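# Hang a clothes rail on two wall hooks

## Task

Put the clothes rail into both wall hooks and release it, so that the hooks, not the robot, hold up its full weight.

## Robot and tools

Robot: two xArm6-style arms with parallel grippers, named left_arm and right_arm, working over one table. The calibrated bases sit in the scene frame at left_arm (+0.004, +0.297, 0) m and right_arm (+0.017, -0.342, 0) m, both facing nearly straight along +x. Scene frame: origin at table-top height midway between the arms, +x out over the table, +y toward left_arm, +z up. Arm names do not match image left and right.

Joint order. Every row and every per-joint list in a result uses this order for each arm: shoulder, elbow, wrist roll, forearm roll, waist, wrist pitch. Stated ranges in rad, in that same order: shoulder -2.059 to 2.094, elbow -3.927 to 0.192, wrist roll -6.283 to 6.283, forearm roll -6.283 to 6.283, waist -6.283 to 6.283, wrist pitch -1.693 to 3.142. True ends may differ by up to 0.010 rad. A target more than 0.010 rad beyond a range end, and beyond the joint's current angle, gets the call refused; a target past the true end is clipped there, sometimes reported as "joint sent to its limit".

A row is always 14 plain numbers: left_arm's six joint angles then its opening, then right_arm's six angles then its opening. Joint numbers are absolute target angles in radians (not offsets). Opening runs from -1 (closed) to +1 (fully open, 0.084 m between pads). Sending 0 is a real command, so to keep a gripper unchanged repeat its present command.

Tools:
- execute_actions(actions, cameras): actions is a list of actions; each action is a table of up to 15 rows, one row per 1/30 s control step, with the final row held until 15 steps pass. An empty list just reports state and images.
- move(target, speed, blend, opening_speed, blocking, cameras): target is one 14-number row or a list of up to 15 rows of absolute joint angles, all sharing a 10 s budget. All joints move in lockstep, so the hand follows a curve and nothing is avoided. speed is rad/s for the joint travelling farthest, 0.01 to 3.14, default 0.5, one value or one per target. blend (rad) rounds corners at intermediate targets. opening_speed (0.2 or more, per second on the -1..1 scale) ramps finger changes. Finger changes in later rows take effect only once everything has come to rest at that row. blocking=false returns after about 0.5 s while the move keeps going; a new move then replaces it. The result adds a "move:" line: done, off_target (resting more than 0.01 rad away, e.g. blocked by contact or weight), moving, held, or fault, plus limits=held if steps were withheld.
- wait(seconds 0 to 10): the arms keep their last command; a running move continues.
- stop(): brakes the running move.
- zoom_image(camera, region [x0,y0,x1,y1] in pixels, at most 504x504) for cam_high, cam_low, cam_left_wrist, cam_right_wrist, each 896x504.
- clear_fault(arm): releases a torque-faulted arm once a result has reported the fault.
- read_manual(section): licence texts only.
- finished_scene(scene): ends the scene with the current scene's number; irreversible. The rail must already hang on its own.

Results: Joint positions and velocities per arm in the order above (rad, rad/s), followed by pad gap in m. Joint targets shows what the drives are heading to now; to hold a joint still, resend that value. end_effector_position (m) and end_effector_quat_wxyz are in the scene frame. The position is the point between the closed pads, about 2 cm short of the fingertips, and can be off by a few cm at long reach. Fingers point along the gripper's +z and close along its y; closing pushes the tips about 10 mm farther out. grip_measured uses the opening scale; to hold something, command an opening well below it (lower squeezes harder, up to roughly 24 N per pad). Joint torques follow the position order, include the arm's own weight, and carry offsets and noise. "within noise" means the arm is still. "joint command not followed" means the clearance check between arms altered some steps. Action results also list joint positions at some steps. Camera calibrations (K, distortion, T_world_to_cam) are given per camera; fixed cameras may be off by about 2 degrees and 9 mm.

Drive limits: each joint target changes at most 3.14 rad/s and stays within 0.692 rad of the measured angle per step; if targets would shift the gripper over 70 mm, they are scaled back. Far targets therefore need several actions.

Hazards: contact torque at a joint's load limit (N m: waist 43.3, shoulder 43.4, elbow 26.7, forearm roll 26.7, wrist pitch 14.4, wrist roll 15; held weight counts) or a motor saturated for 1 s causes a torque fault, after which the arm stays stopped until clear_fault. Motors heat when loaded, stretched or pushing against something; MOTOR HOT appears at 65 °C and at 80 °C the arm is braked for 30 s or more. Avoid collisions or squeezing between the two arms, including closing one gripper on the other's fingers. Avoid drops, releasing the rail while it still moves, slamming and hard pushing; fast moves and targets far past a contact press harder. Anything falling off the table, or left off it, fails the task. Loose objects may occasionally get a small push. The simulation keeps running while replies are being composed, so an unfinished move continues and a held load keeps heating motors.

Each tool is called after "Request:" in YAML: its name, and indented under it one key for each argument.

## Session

Request:
execute_actions:
  actions: []

Request:
zoom_image:
  camera: "cam_high"
  region: [290, 200, 450, 310]

Request:
zoom_image:
  camera: "cam_low"
  region: [370, 190, 560, 310]

Scene clock: 0.00 s.
left_arm: end_effector_position=(+0.0141, +0.5460, +0.3995) grip_measured=+1.00 end_effector_quat_wxyz=(-0.393, +0.769, +0.021, +0.503) | right_arm: end_effector_position=(+0.2586, -0.8088, +0.2209) grip_measured=+1.00 end_effector_quat_wxyz=(+0.009, +0.750, -0.633, +0.193)
Joint names: [shoulder, elbow, wrist roll, forearm roll, waist, wrist pitch]
Joint positions: left_arm=[-1.02 -0.356 2.55 -1.232 2.849 2.095 0.084] | right_arm=[-0.055 -0.93 0.098 0.241 -1.158 0.636 0.084]
Joint velocities: within noise
Joint torques (N m): no reading
Motor temperatures (°C): left_arm=[33 33 30 30 34 37] | right_arm=[31 35 34 34 33 32]
Joint targets: left_arm=[-1.020 -0.356 2.550 -1.232 2.849 2.095] | right_arm=[-0.055 -0.930 0.098 0.241 -1.158 0.636]
Tool commands: left_gripper/opening=+1.0 right_gripper/opening=+1.0
camera_calibration:
cam_left_wrist: T_world_to_cam=[[0.418301, -0.684783, -0.596738, 0.635385], [-0.493024, 0.380597, -0.782351, 0.178797], [0.762857, 0.621465, -0.17841, -0.147463], [0, 0, 0, 1]] pos_world=[-0.0651385, 0.458694, 0.492732]
cam_right_wrist: T_world_to_cam=[[-0.951903, -0.20912, -0.22394, 0.15784], [-0.141306, 0.948133, -0.284739, 0.931053], [0.27187, -0.2394, -0.932081, 0.07294], [0, 0, 0, 1]] pos_world=[0.261982, -0.832293, 0.36844]

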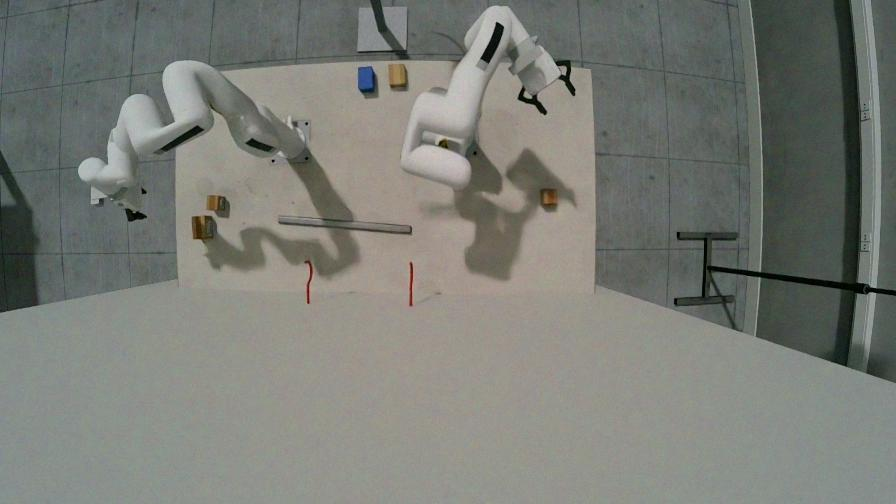

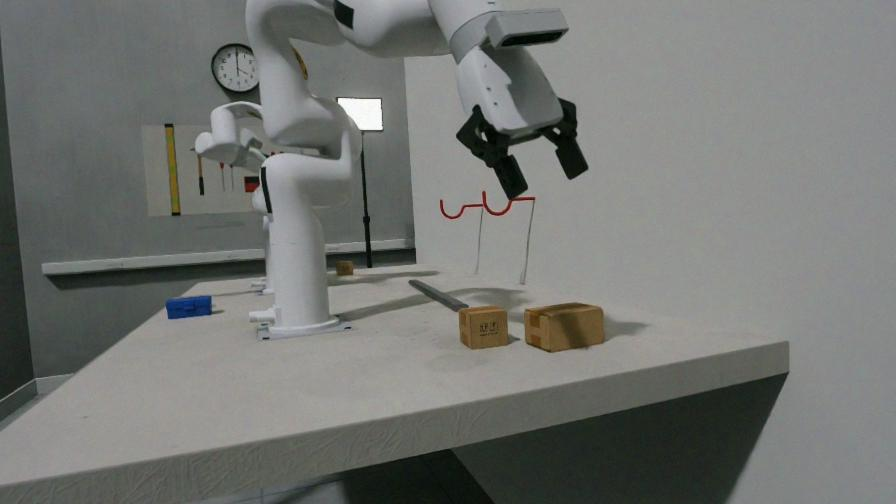

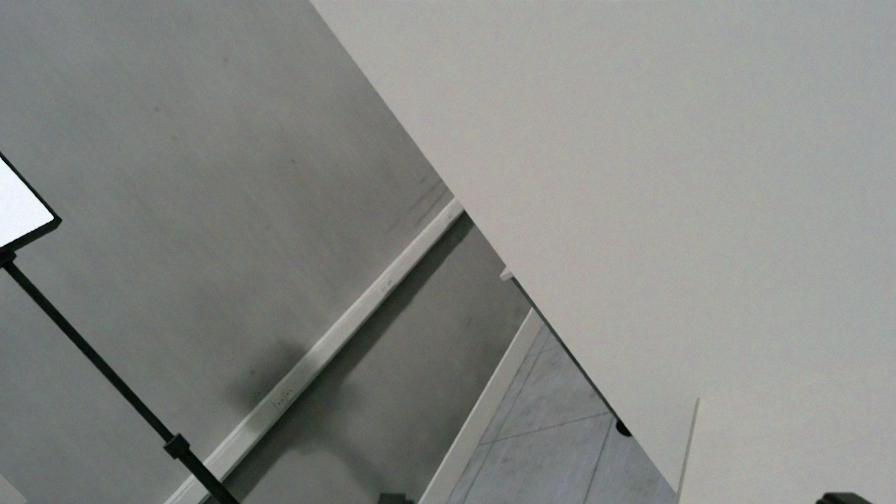

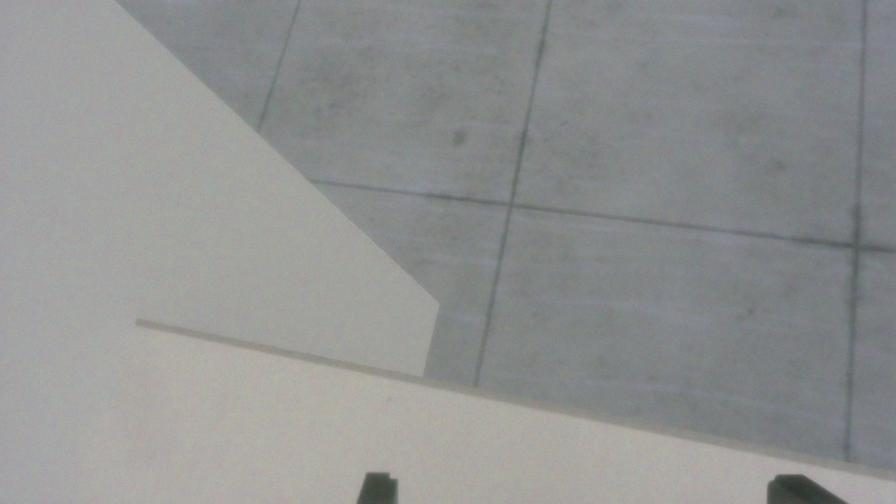

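Scaled by 3.150 from the camera's 896x504 image, which has a finer 1280x720 frame.

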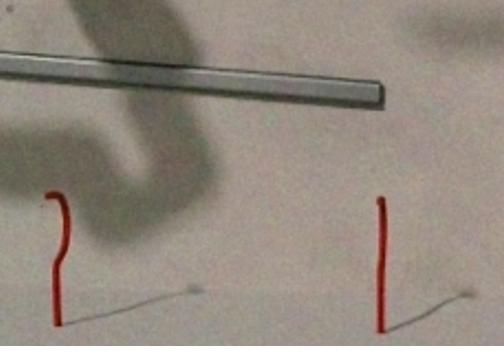

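Scaled by 2.653 from the camera's 896x504 image, which has a finer 1280x720 frame.

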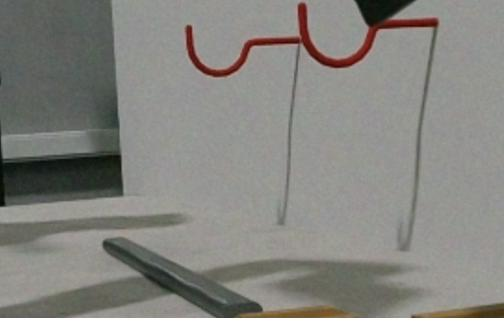

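Request:
move:
  target:
    - [-1.02,-0.356,2.55,-1.232,2.849,2.095,1,-0.45,-0.9,-0.3,0,-0.8,1.2,1]
    - [-1.02,-0.356,2.55,-1.232,2.849,2.095,1,-0.3226,-0.7299,-0.902,0,0.549,1.0525,1]
  speed: 0.9
  blend: [0.2,0]
  cameras: ["cam_low","cam_right_wrist","cam_high"]

Request:
zoom_image:
  camera: "cam_low"
  region: [370, 190, 560, 310]

Scene clock: 43.40 s.
left_arm: end_effector_position=(+0.0141, +0.5459, +0.3995) grip_measured=+1.00 end_effector_quat_wxyz=(-0.393, +0.770, +0.021, +0.503) | right_arm: end_effector_position=(+0.3305, -0.1404, +0.2000) grip_measured=+1.00 end_effector_quat_wxyz=(+0.000, +0.740, +0.672, +0.000)
Joint names: [shoulder, elbow, wrist roll, forearm roll, waist, wrist pitch]
Joint positions: left_arm=[-1.02 -0.356 2.55 -1.232 2.849 2.095 0.084] | right_arm=[-0.323 -0.73 -0.902 0 0.549 1.052 0.084]
Joint velocities: within noise
Joint torques (N m): left_arm=[-4.94 -24.56 -1.86 -0.97 6.14 1.34] | right_arm=[-11.33 -9.68 -2.34 -3.72 8.38 -2.91]
Motor temperatures (°C): left_arm=[33 40 30 31 34 37] | right_arm=[32 41 34 34 33 32]
Joint targets: left_arm=[-1.020 -0.356 2.550 -1.232 2.849 2.095] | right_arm=[-0.323 -0.730 -0.902 0.000 0.549 1.053]
move: done
camera_calibration:
cam_right_wrist: T_world_to_cam=[[0.996387, -0.0848976, 0.00241288, -0.310337], [-0.084929, -0.996185, 0.0200842, -0.0510959], [0.000698575, -0.0202165, -0.999795, 0.327876], [0, 0, 0, 1]] pos_world=[0.304647, -0.0706193, 0.329584]
Images, in order (width x height): cam_high 896x504, cam_low 896x504, cam_right_wrist 896x504.

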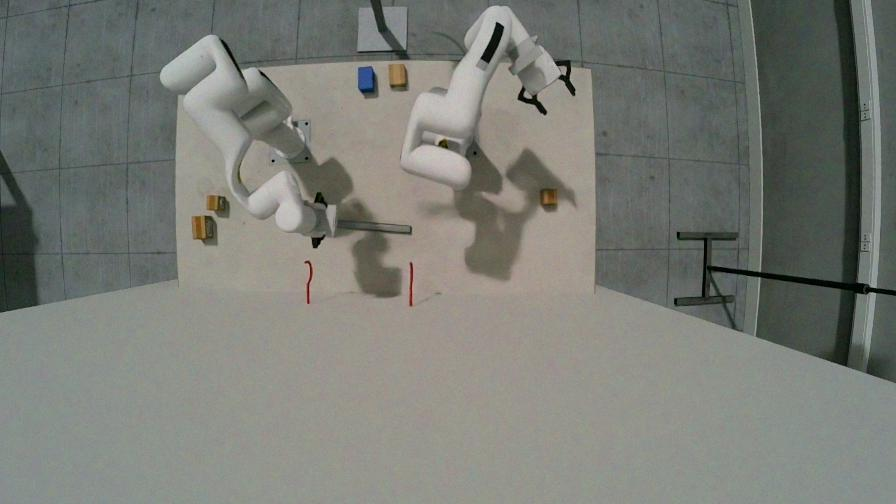

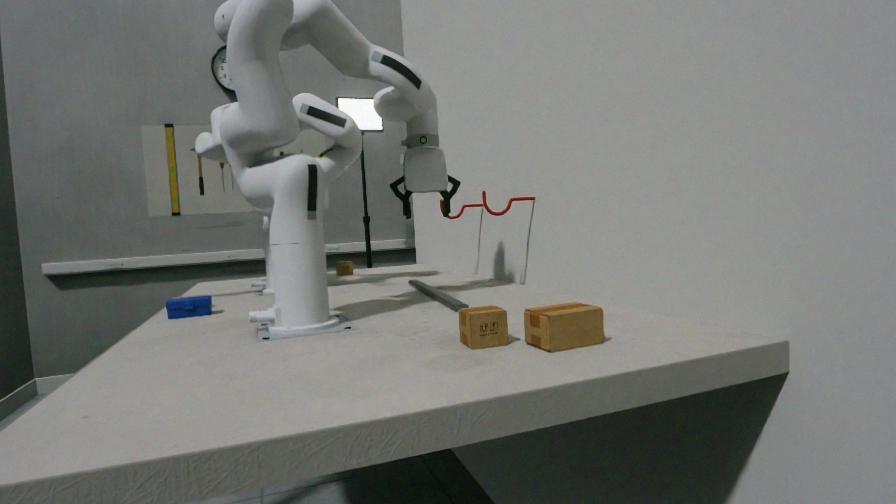

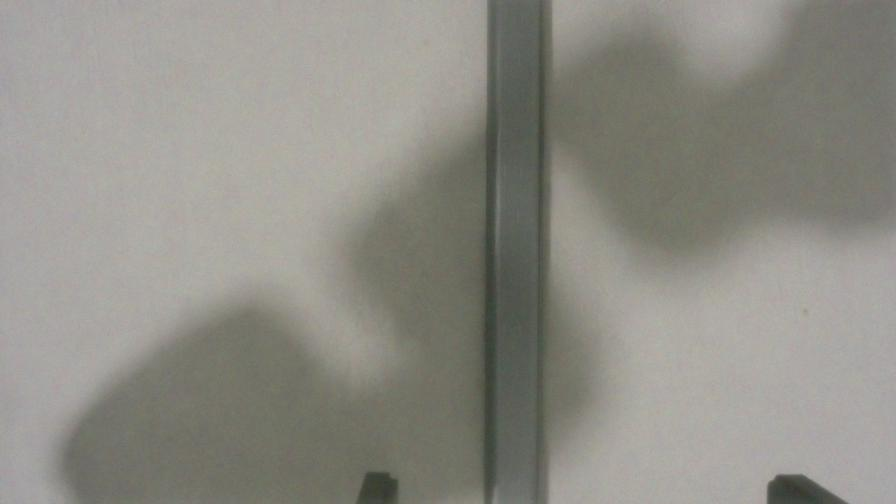

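Scaled by 2.653 from the camera's 896x504 image, which has a finer 1280x720 frame.

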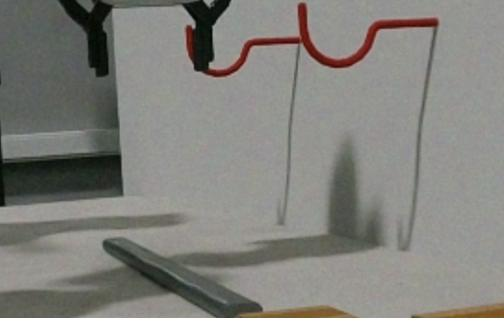

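Request:
move:
  target:
    - [-1.02,-0.356,2.55,-1.232,2.849,2.095,1,-0.1246,-0.6021,-0.911,0,0.5378,0.7267,1]
    - [-1.02,-0.356,2.55,-1.232,2.849,2.095,1,0.0836,-0.5612,-0.911,0,0.5378,0.4776,1]
    - [-1.02,-0.356,2.55,-1.232,2.849,2.095,1,0.0836,-0.5612,-0.911,0,0.5378,0.4776,-1]
  speed: [0.5,0.15,0.1]
  opening_speed: 0.8
  cameras: ["cam_low","cam_right_wrist"]

Request:
zoom_image:
  camera: "cam_low"
  region: [370, 190, 560, 310]

Scene clock: 72.77 s.
left_arm: end_effector_position=(+0.0141, +0.5459, +0.3995) grip_measured=+1.00 end_effector_quat_wxyz=(-0.393, +0.770, +0.021, +0.503) | right_arm: end_effector_position=(+0.3385, -0.1402, +0.0260) grip_measured=-0.33 end_effector_quat_wxyz=(+0.000, +0.741, +0.672, +0.000)
Joint names: [shoulder, elbow, wrist roll, forearm roll, waist, wrist pitch]
Joint positions: left_arm=[-1.02 -0.356 2.55 -1.232 2.849 2.095 0.084] | right_arm=[0.084 -0.561 -0.911 0 0.538 0.478 0.03]
Joint velocities: within noise
Joint torques (N m): left_arm=[-2.8 -20.05 -1.61 -1.83 5.04 0.67] | right_arm=[-16.88 -8.31 -1.7 -2.18 -8.07 -2.39]
Motor temperatures (°C): left_arm=[33 40 31 31 34 37] | right_arm=[31 41 34 34 33 33]
Joint targets: left_arm=[-1.020 -0.356 2.550 -1.232 2.849 2.095] | right_arm=[0.084 -0.561 -0.911 0.000 0.538 0.478]
move: done
camera_calibration:
cam_right_wrist: T_world_to_cam=[[0.996205, -0.0869995, 0.00244339, -0.318159], [-0.0870312, -0.996001, 0.0201666, -0.0459485], [0.000679134, -0.0203027, -0.999794, 0.153912], [0, 0, 0, 1]] pos_world=[0.312848, -0.0703196, 0.155584]
Images, in order (width x height): cam_low 896x504, cam_right_wrist 896x504.

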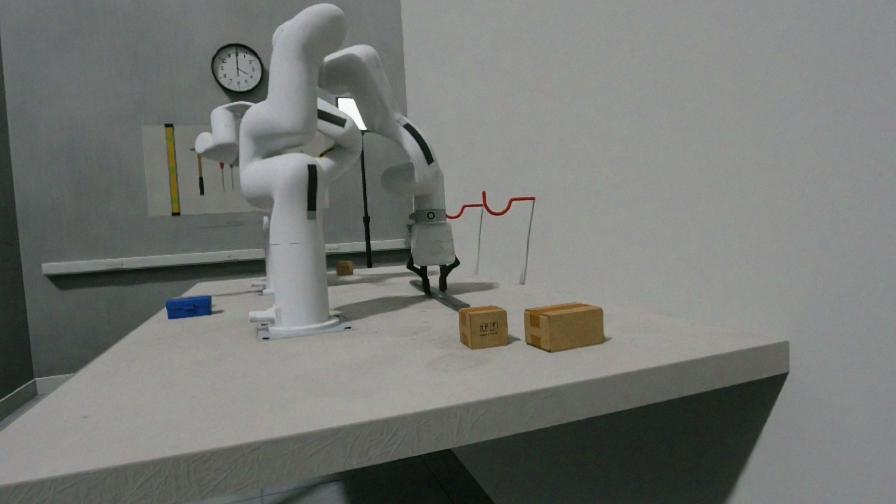

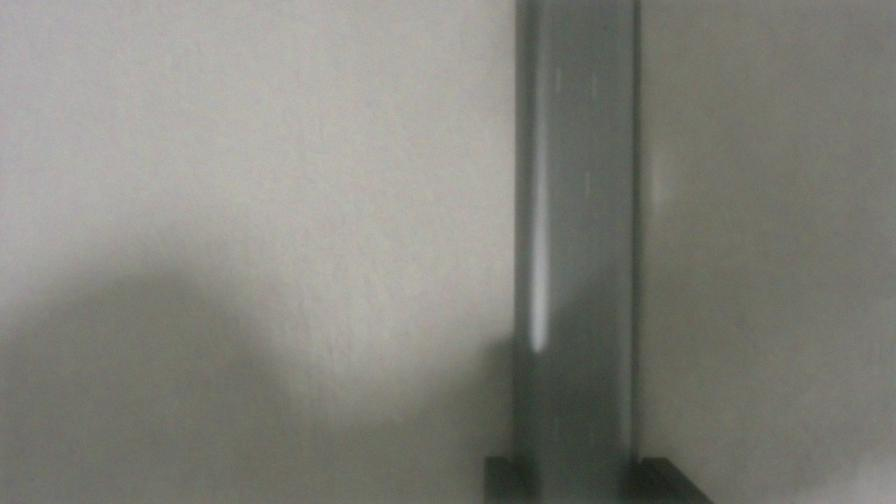

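Scaled by 2.653 from the camera's 896x504 image, which has a finer 1280x720 frame.

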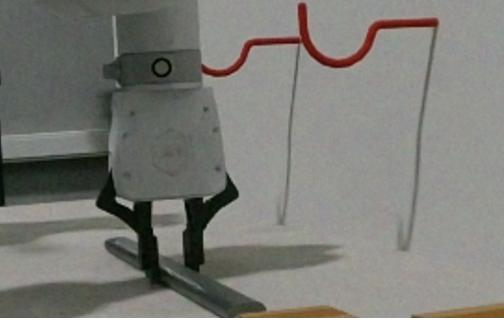

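Request:
move:
  target:
    - [-1.02,-0.356,2.55,-1.232,2.849,2.095,1,-0.1246,-0.6021,-0.911,0,0.5378,0.7267,-1]
    - [-1.02,-0.356,2.55,-1.232,2.849,2.095,1,-0.3512,-0.9658,-0.911,0,0.5378,1.317,-1]
    - [-1.02,-0.356,2.55,-1.232,2.849,2.095,1,0.3342,-1.7488,-0.947,0,0.5591,1.4146,-1]
  speed: [0.2,0.35,0.35]
  blend: [0.03,0.03,0]
  cameras: ["cam_low","cam_high"]

Request:
zoom_image:
  camera: "cam_low"
  region: [370, 130, 560, 250]

Request:
zoom_image:
  camera: "cam_high"
  region: [290, 200, 450, 310]

Scene clock: 94.70 s.
left_arm: end_effector_position=(+0.0141, +0.5459, +0.3995) grip_measured=+1.00 end_effector_quat_wxyz=(-0.393, +0.770, +0.021, +0.503) | right_arm: end_effector_position=(+0.4935, -0.0284, +0.2900) grip_measured=-0.33 end_effector_quat_wxyz=(+0.000, +0.721, +0.693, +0.000)
Joint names: [shoulder, elbow, wrist roll, forearm roll, waist, wrist pitch]
Joint positions: left_arm=[-1.02 -0.356 2.55 -1.232 2.849 2.095 0.084] | right_arm=[0.334 -1.749 -0.947 0 0.559 1.415 0.03]
Joint velocities: within noise
Joint torques (N m): left_arm=[-0.84 -20.49 -1.4 -2.71 3.76 0.01] | right_arm=[-29.56 -14.21 -2.41 -0.45 8.61 -0.59]
Motor temperatures (°C): left_arm=[33 40 31 31 34 37] | right_arm=[32 42 34 34 33 32]
Joint targets: left_arm=[-1.020 -0.356 2.550 -1.232 2.849 2.095] | right_arm=[0.334 -1.749 -0.947 0.000 0.559 1.415]
move: done
Images, in order (width x height): cam_high 896x504, cam_low 896x504.

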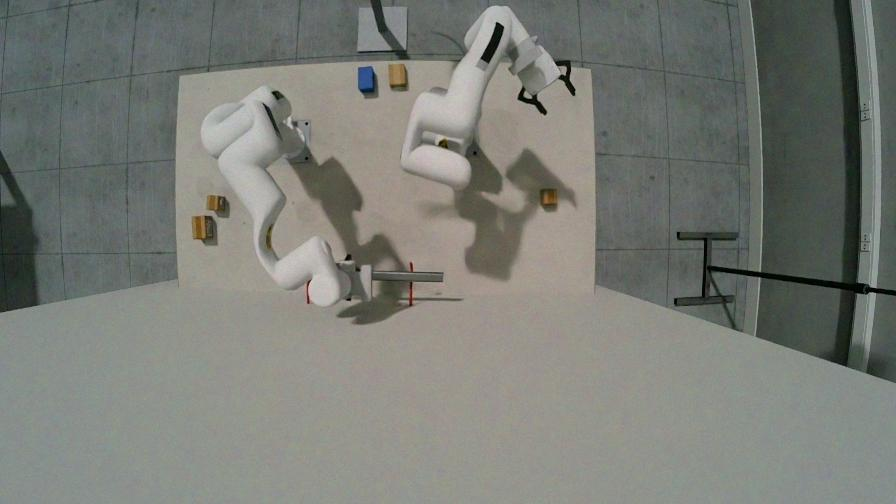

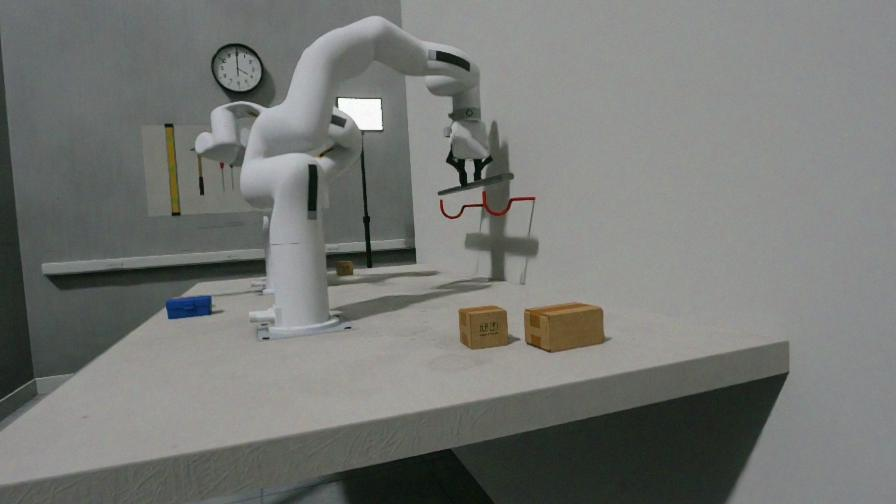

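Scaled by 2.653 from the camera's 896x504 image, which has a finer 1280x720 frame.

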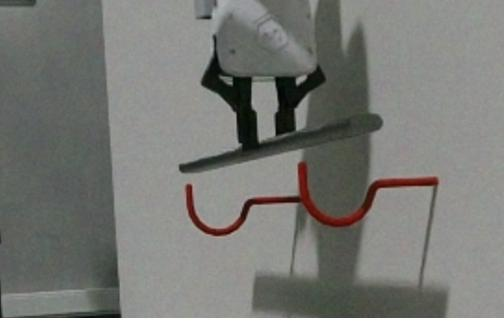

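Scaled by 3.150 from the camera's 896x504 image, which has a finer 1280x720 frame.

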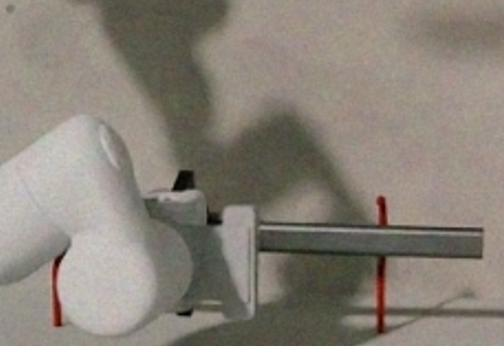

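Request:
move:
  target: [-1.02,-0.356,2.55,-1.232,2.849,2.095,1,0.34,-1.5771,-0.947,0,0.5591,1.2371,-1]
  speed: 0.07
  cameras: ["cam_low"]

Request:
zoom_image:
  camera: "cam_low"
  region: [420, 160, 540, 230]

Scene clock: 120.93 s.
left_arm: end_effector_position=(+0.0141, +0.5459, +0.3995) grip_measured=+1.00 end_effector_quat_wxyz=(-0.393, +0.770, +0.021, +0.503) | right_arm: end_effector_position=(+0.4936, -0.0283, +0.2270) grip_measured=-0.33 end_effector_quat_wxyz=(+0.000, +0.721, +0.693, +0.000)
Joint names: [shoulder, elbow, wrist roll, forearm roll, waist, wrist pitch]
Joint positions: left_arm=[-1.02 -0.356 2.55 -1.232 2.849 2.095 0.084] | right_arm=[0.34 -1.577 -0.947 0 0.559 1.237 0.03]
Joint velocities: within noise
Joint torques (N m): left_arm=[0.67 -20.89 -1.28 -3.24 2.91 -0.19] | right_arm=[-30.46 -10.73 -2.11 0.27 7.16 -3.07]
Motor temperatures (°C): left_arm=[33 40 31 31 34 37] | right_arm=[32 43 34 34 33 32]
Joint targets: left_arm=[-1.020 -0.356 2.550 -1.232 2.849 2.095] | right_arm=[0.340 -1.577 -0.947 0.000 0.559 1.237]
move: done
Images, in order (width x height): cam_low 896x504.

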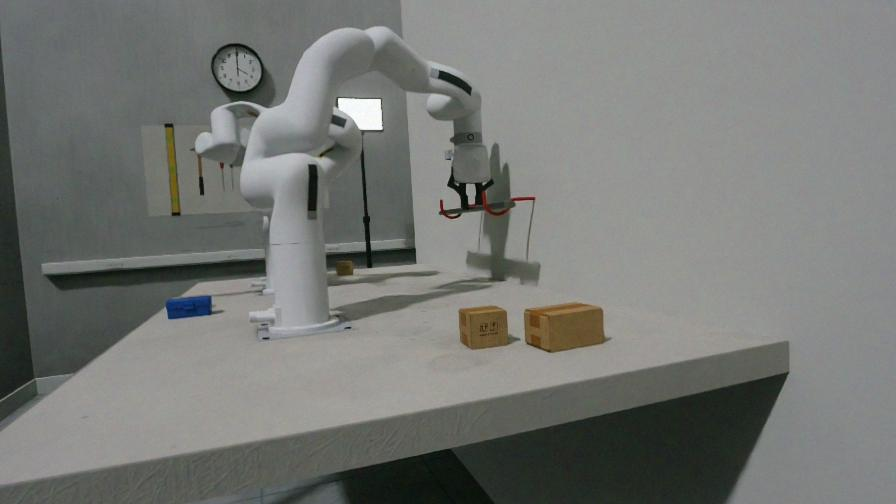

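Scaled by 4.200 from the camera's 896x504 image, which has a finer 1280x720 frame.

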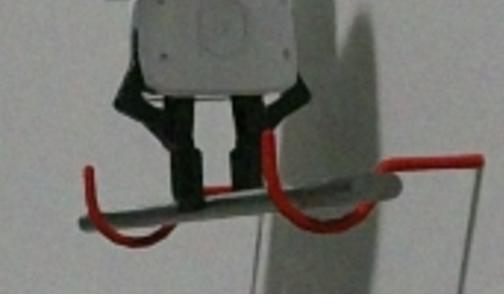

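Request:
move:
  target: [-1.02,-0.356,2.55,-1.232,2.849,2.095,1,0.3437,-1.5537,-0.947,0,0.5591,1.21,-1]
  speed: 0.03
  cameras: ["cam_low"]

Request:
zoom_image:
  camera: "cam_low"
  region: [420, 160, 540, 230]

Scene clock: 136.07 s.
left_arm: end_effector_position=(+0.0141, +0.5459, +0.3995) grip_measured=+1.00 end_effector_quat_wxyz=(-0.393, +0.770, +0.021, +0.503) | right_arm: end_effector_position=(+0.4934, -0.0284, +0.2170) grip_measured=-0.33 end_effector_quat_wxyz=(+0.000, +0.721, +0.693, +0.000)
Joint names: [shoulder, elbow, wrist roll, forearm roll, waist, wrist pitch]
Joint positions: left_arm=[-1.02 -0.356 2.55 -1.232 2.849 2.095 0.084] | right_arm=[0.344 -1.554 -0.947 0 0.559 1.21 0.029]
Joint velocities: within noise
Joint torques (N m): left_arm=[1.7 -21.1 -1.15 -3.74 2.31 -0.17] | right_arm=[-14.19 -2.66 -1.85 1.35 6.43 0.08]
Motor temperatures (°C): left_arm=[33 40 31 31 34 37] | right_arm=[33 43 34 34 33 32]
Joint targets: left_arm=[-1.020 -0.356 2.550 -1.232 2.849 2.095] | right_arm=[0.344 -1.554 -0.947 0.000 0.559 1.210]
move: done
Images, in order (width x height): cam_low 896x504.

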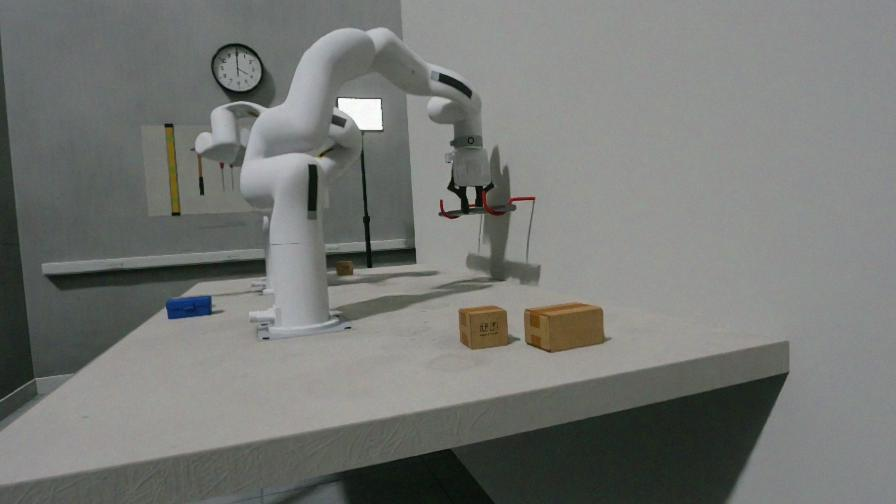

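Scaled by 4.200 from the camera's 896x504 image, which has a finer 1280x720 frame.

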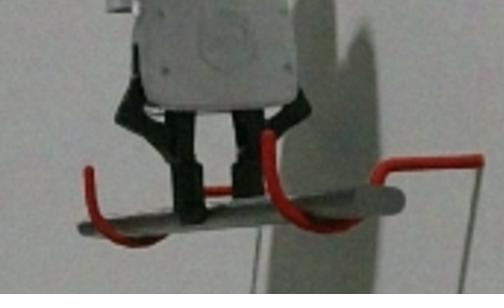

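Seated, same signature. Release with a slight raise (1.6 mm), then lift and retreat.

Request:
move:
  target:
    - [-1.02,-0.356,2.55,-1.232,2.849,2.095,1,0.3431,-1.5574,-0.947,0,0.5591,1.2143,-1]
    - [-1.02,-0.356,2.55,-1.232,2.849,2.095,1,0.3431,-1.5574,-0.947,0,0.5591,1.2143,0.15]
  speed: 0.03
  opening_speed: 0.4
  cameras: ["cam_right_wrist","cam_low"]

Request:
zoom_image:
  camera: "cam_low"
  region: [420, 160, 540, 230]

Scene clock: 147.93 s.
left_arm: end_effector_position=(+0.0141, +0.5459, +0.3995) grip_measured=+1.00 end_effector_quat_wxyz=(-0.393, +0.770, +0.021, +0.503) | right_arm: end_effector_position=(+0.4934, -0.0284, +0.2186) grip_measured=+0.14 end_effector_quat_wxyz=(+0.000, +0.721, +0.693, +0.000)
Joint names: [shoulder, elbow, wrist roll, forearm roll, waist, wrist pitch]
Joint positions: left_arm=[-1.02 -0.356 2.55 -1.232 2.849 2.095 0.084] | right_arm=[0.343 -1.557 -0.947 0 0.559 1.214 0.05]
Joint velocities: within noise
Joint torques (N m): left_arm=[3.08 -21.71 -0.92 -4.14 1.28 -0.2] | right_arm=[-29.13 -11.81 -0.63 2.23 4.25 -2.77]
Motor temperatures (°C): left_arm=[33 40 31 31 34 37] | right_arm=[33 42 34 34 33 32]
Joint targets: left_arm=[-1.020 -0.356 2.550 -1.232 2.849 2.095] | right_arm=[0.343 -1.557 -0.947 0.000 0.559 1.214]
move: done
camera_calibration:
cam_right_wrist: T_world_to_cam=[[0.999553, -0.0297924, 0.00251729, -0.463201], [-0.029837, -0.999353, 0.020095, 0.0467016], [0.00191698, -0.0201612, -0.999795, 0.348028], [0, 0, 0, 1]] pos_world=[0.46372, 0.0398881, 0.348184]
Images, in order (width x height): cam_low 896x504, cam_right_wrist 896x504.

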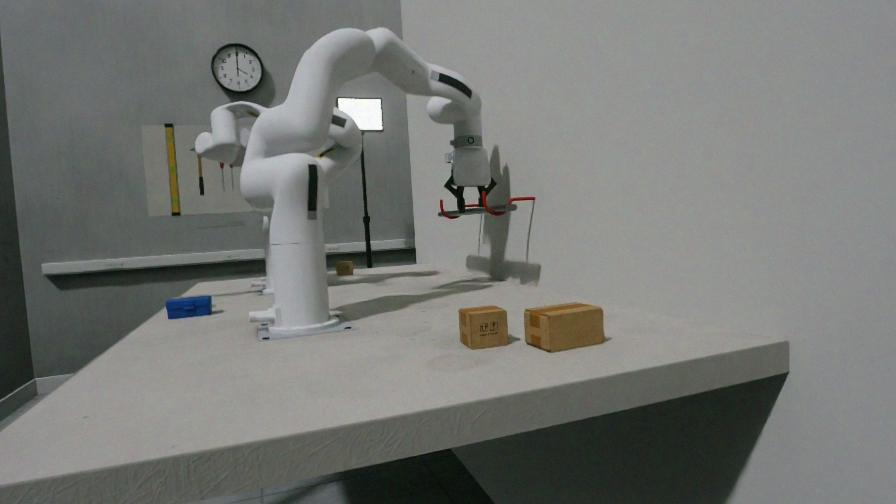

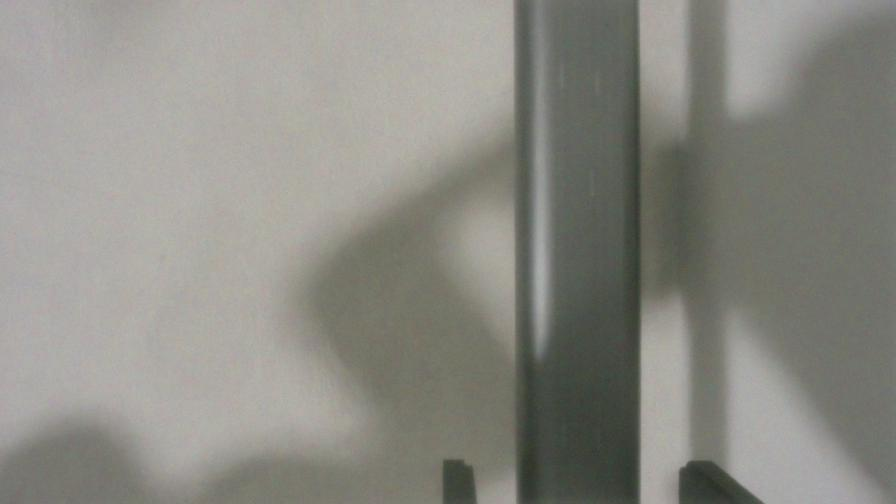

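Scaled by 4.200 from the camera's 896x504 image, which has a finer 1280x720 frame.

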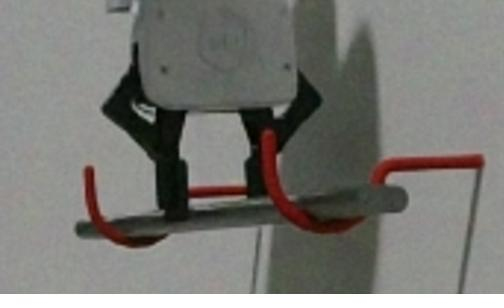

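Request:
move:
  target:
    - [-1.02,-0.356,2.55,-1.232,2.849,2.095,1,0.34,-1.5771,-0.947,0,0.5591,1.2371,0.15]
    - [-1.02,-0.356,2.55,-1.232,2.849,2.095,1,0.3342,-1.7488,-0.947,0,0.5591,1.4146,0.15]
  speed: [0.06,0.15]
  cameras: ["cam_low"]

Request:
zoom_image:
  camera: "cam_low"
  region: [420, 160, 540, 230]

Scene clock: 157.93 s.
left_arm: end_effector_position=(+0.0141, +0.5459, +0.3995) grip_measured=+1.00 end_effector_quat_wxyz=(-0.393, +0.770, +0.021, +0.503) | right_arm: end_effector_position=(+0.4935, -0.0283, +0.2900) grip_measured=+0.14 end_effector_quat_wxyz=(+0.000, +0.721, +0.693, +0.000)
Joint names: [shoulder, elbow, wrist roll, forearm roll, waist, wrist pitch]
Joint positions: left_arm=[-1.02 -0.356 2.55 -1.232 2.849 2.095 0.084] | right_arm=[0.334 -1.749 -0.947 0 0.559 1.415 0.05]
Joint velocities: within noise
Joint torques (N m): left_arm=[3.05 -22.06 -0.82 -4.12 0.64 -0.15] | right_arm=[-36.9 -13.1 0.24 3.36 3.38 -0.56]
Motor temperatures (°C): left_arm=[33 40 31 31 34 37] | right_arm=[33 42 34 34 33 32]
Joint targets: left_arm=[-1.020 -0.356 2.550 -1.232 2.849 2.095] | right_arm=[0.334 -1.749 -0.947 0.000 0.559 1.415]
move: done
Images, in order (width x height): cam_low 896x504.

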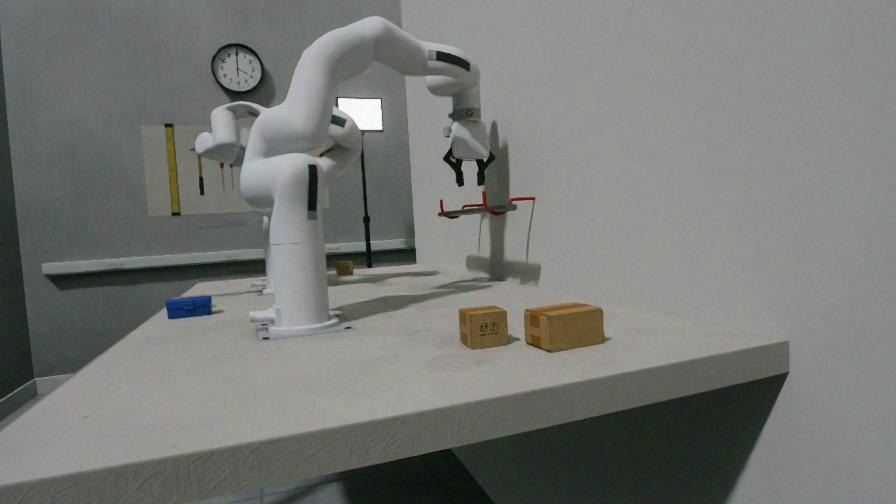

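Scaled by 4.200 from the camera's 896x504 image, which has a finer 1280x720 frame.

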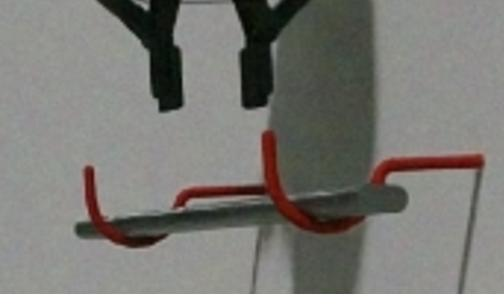

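Request:
finished_scene:
  scene: 3

The scene is finished: the task was done.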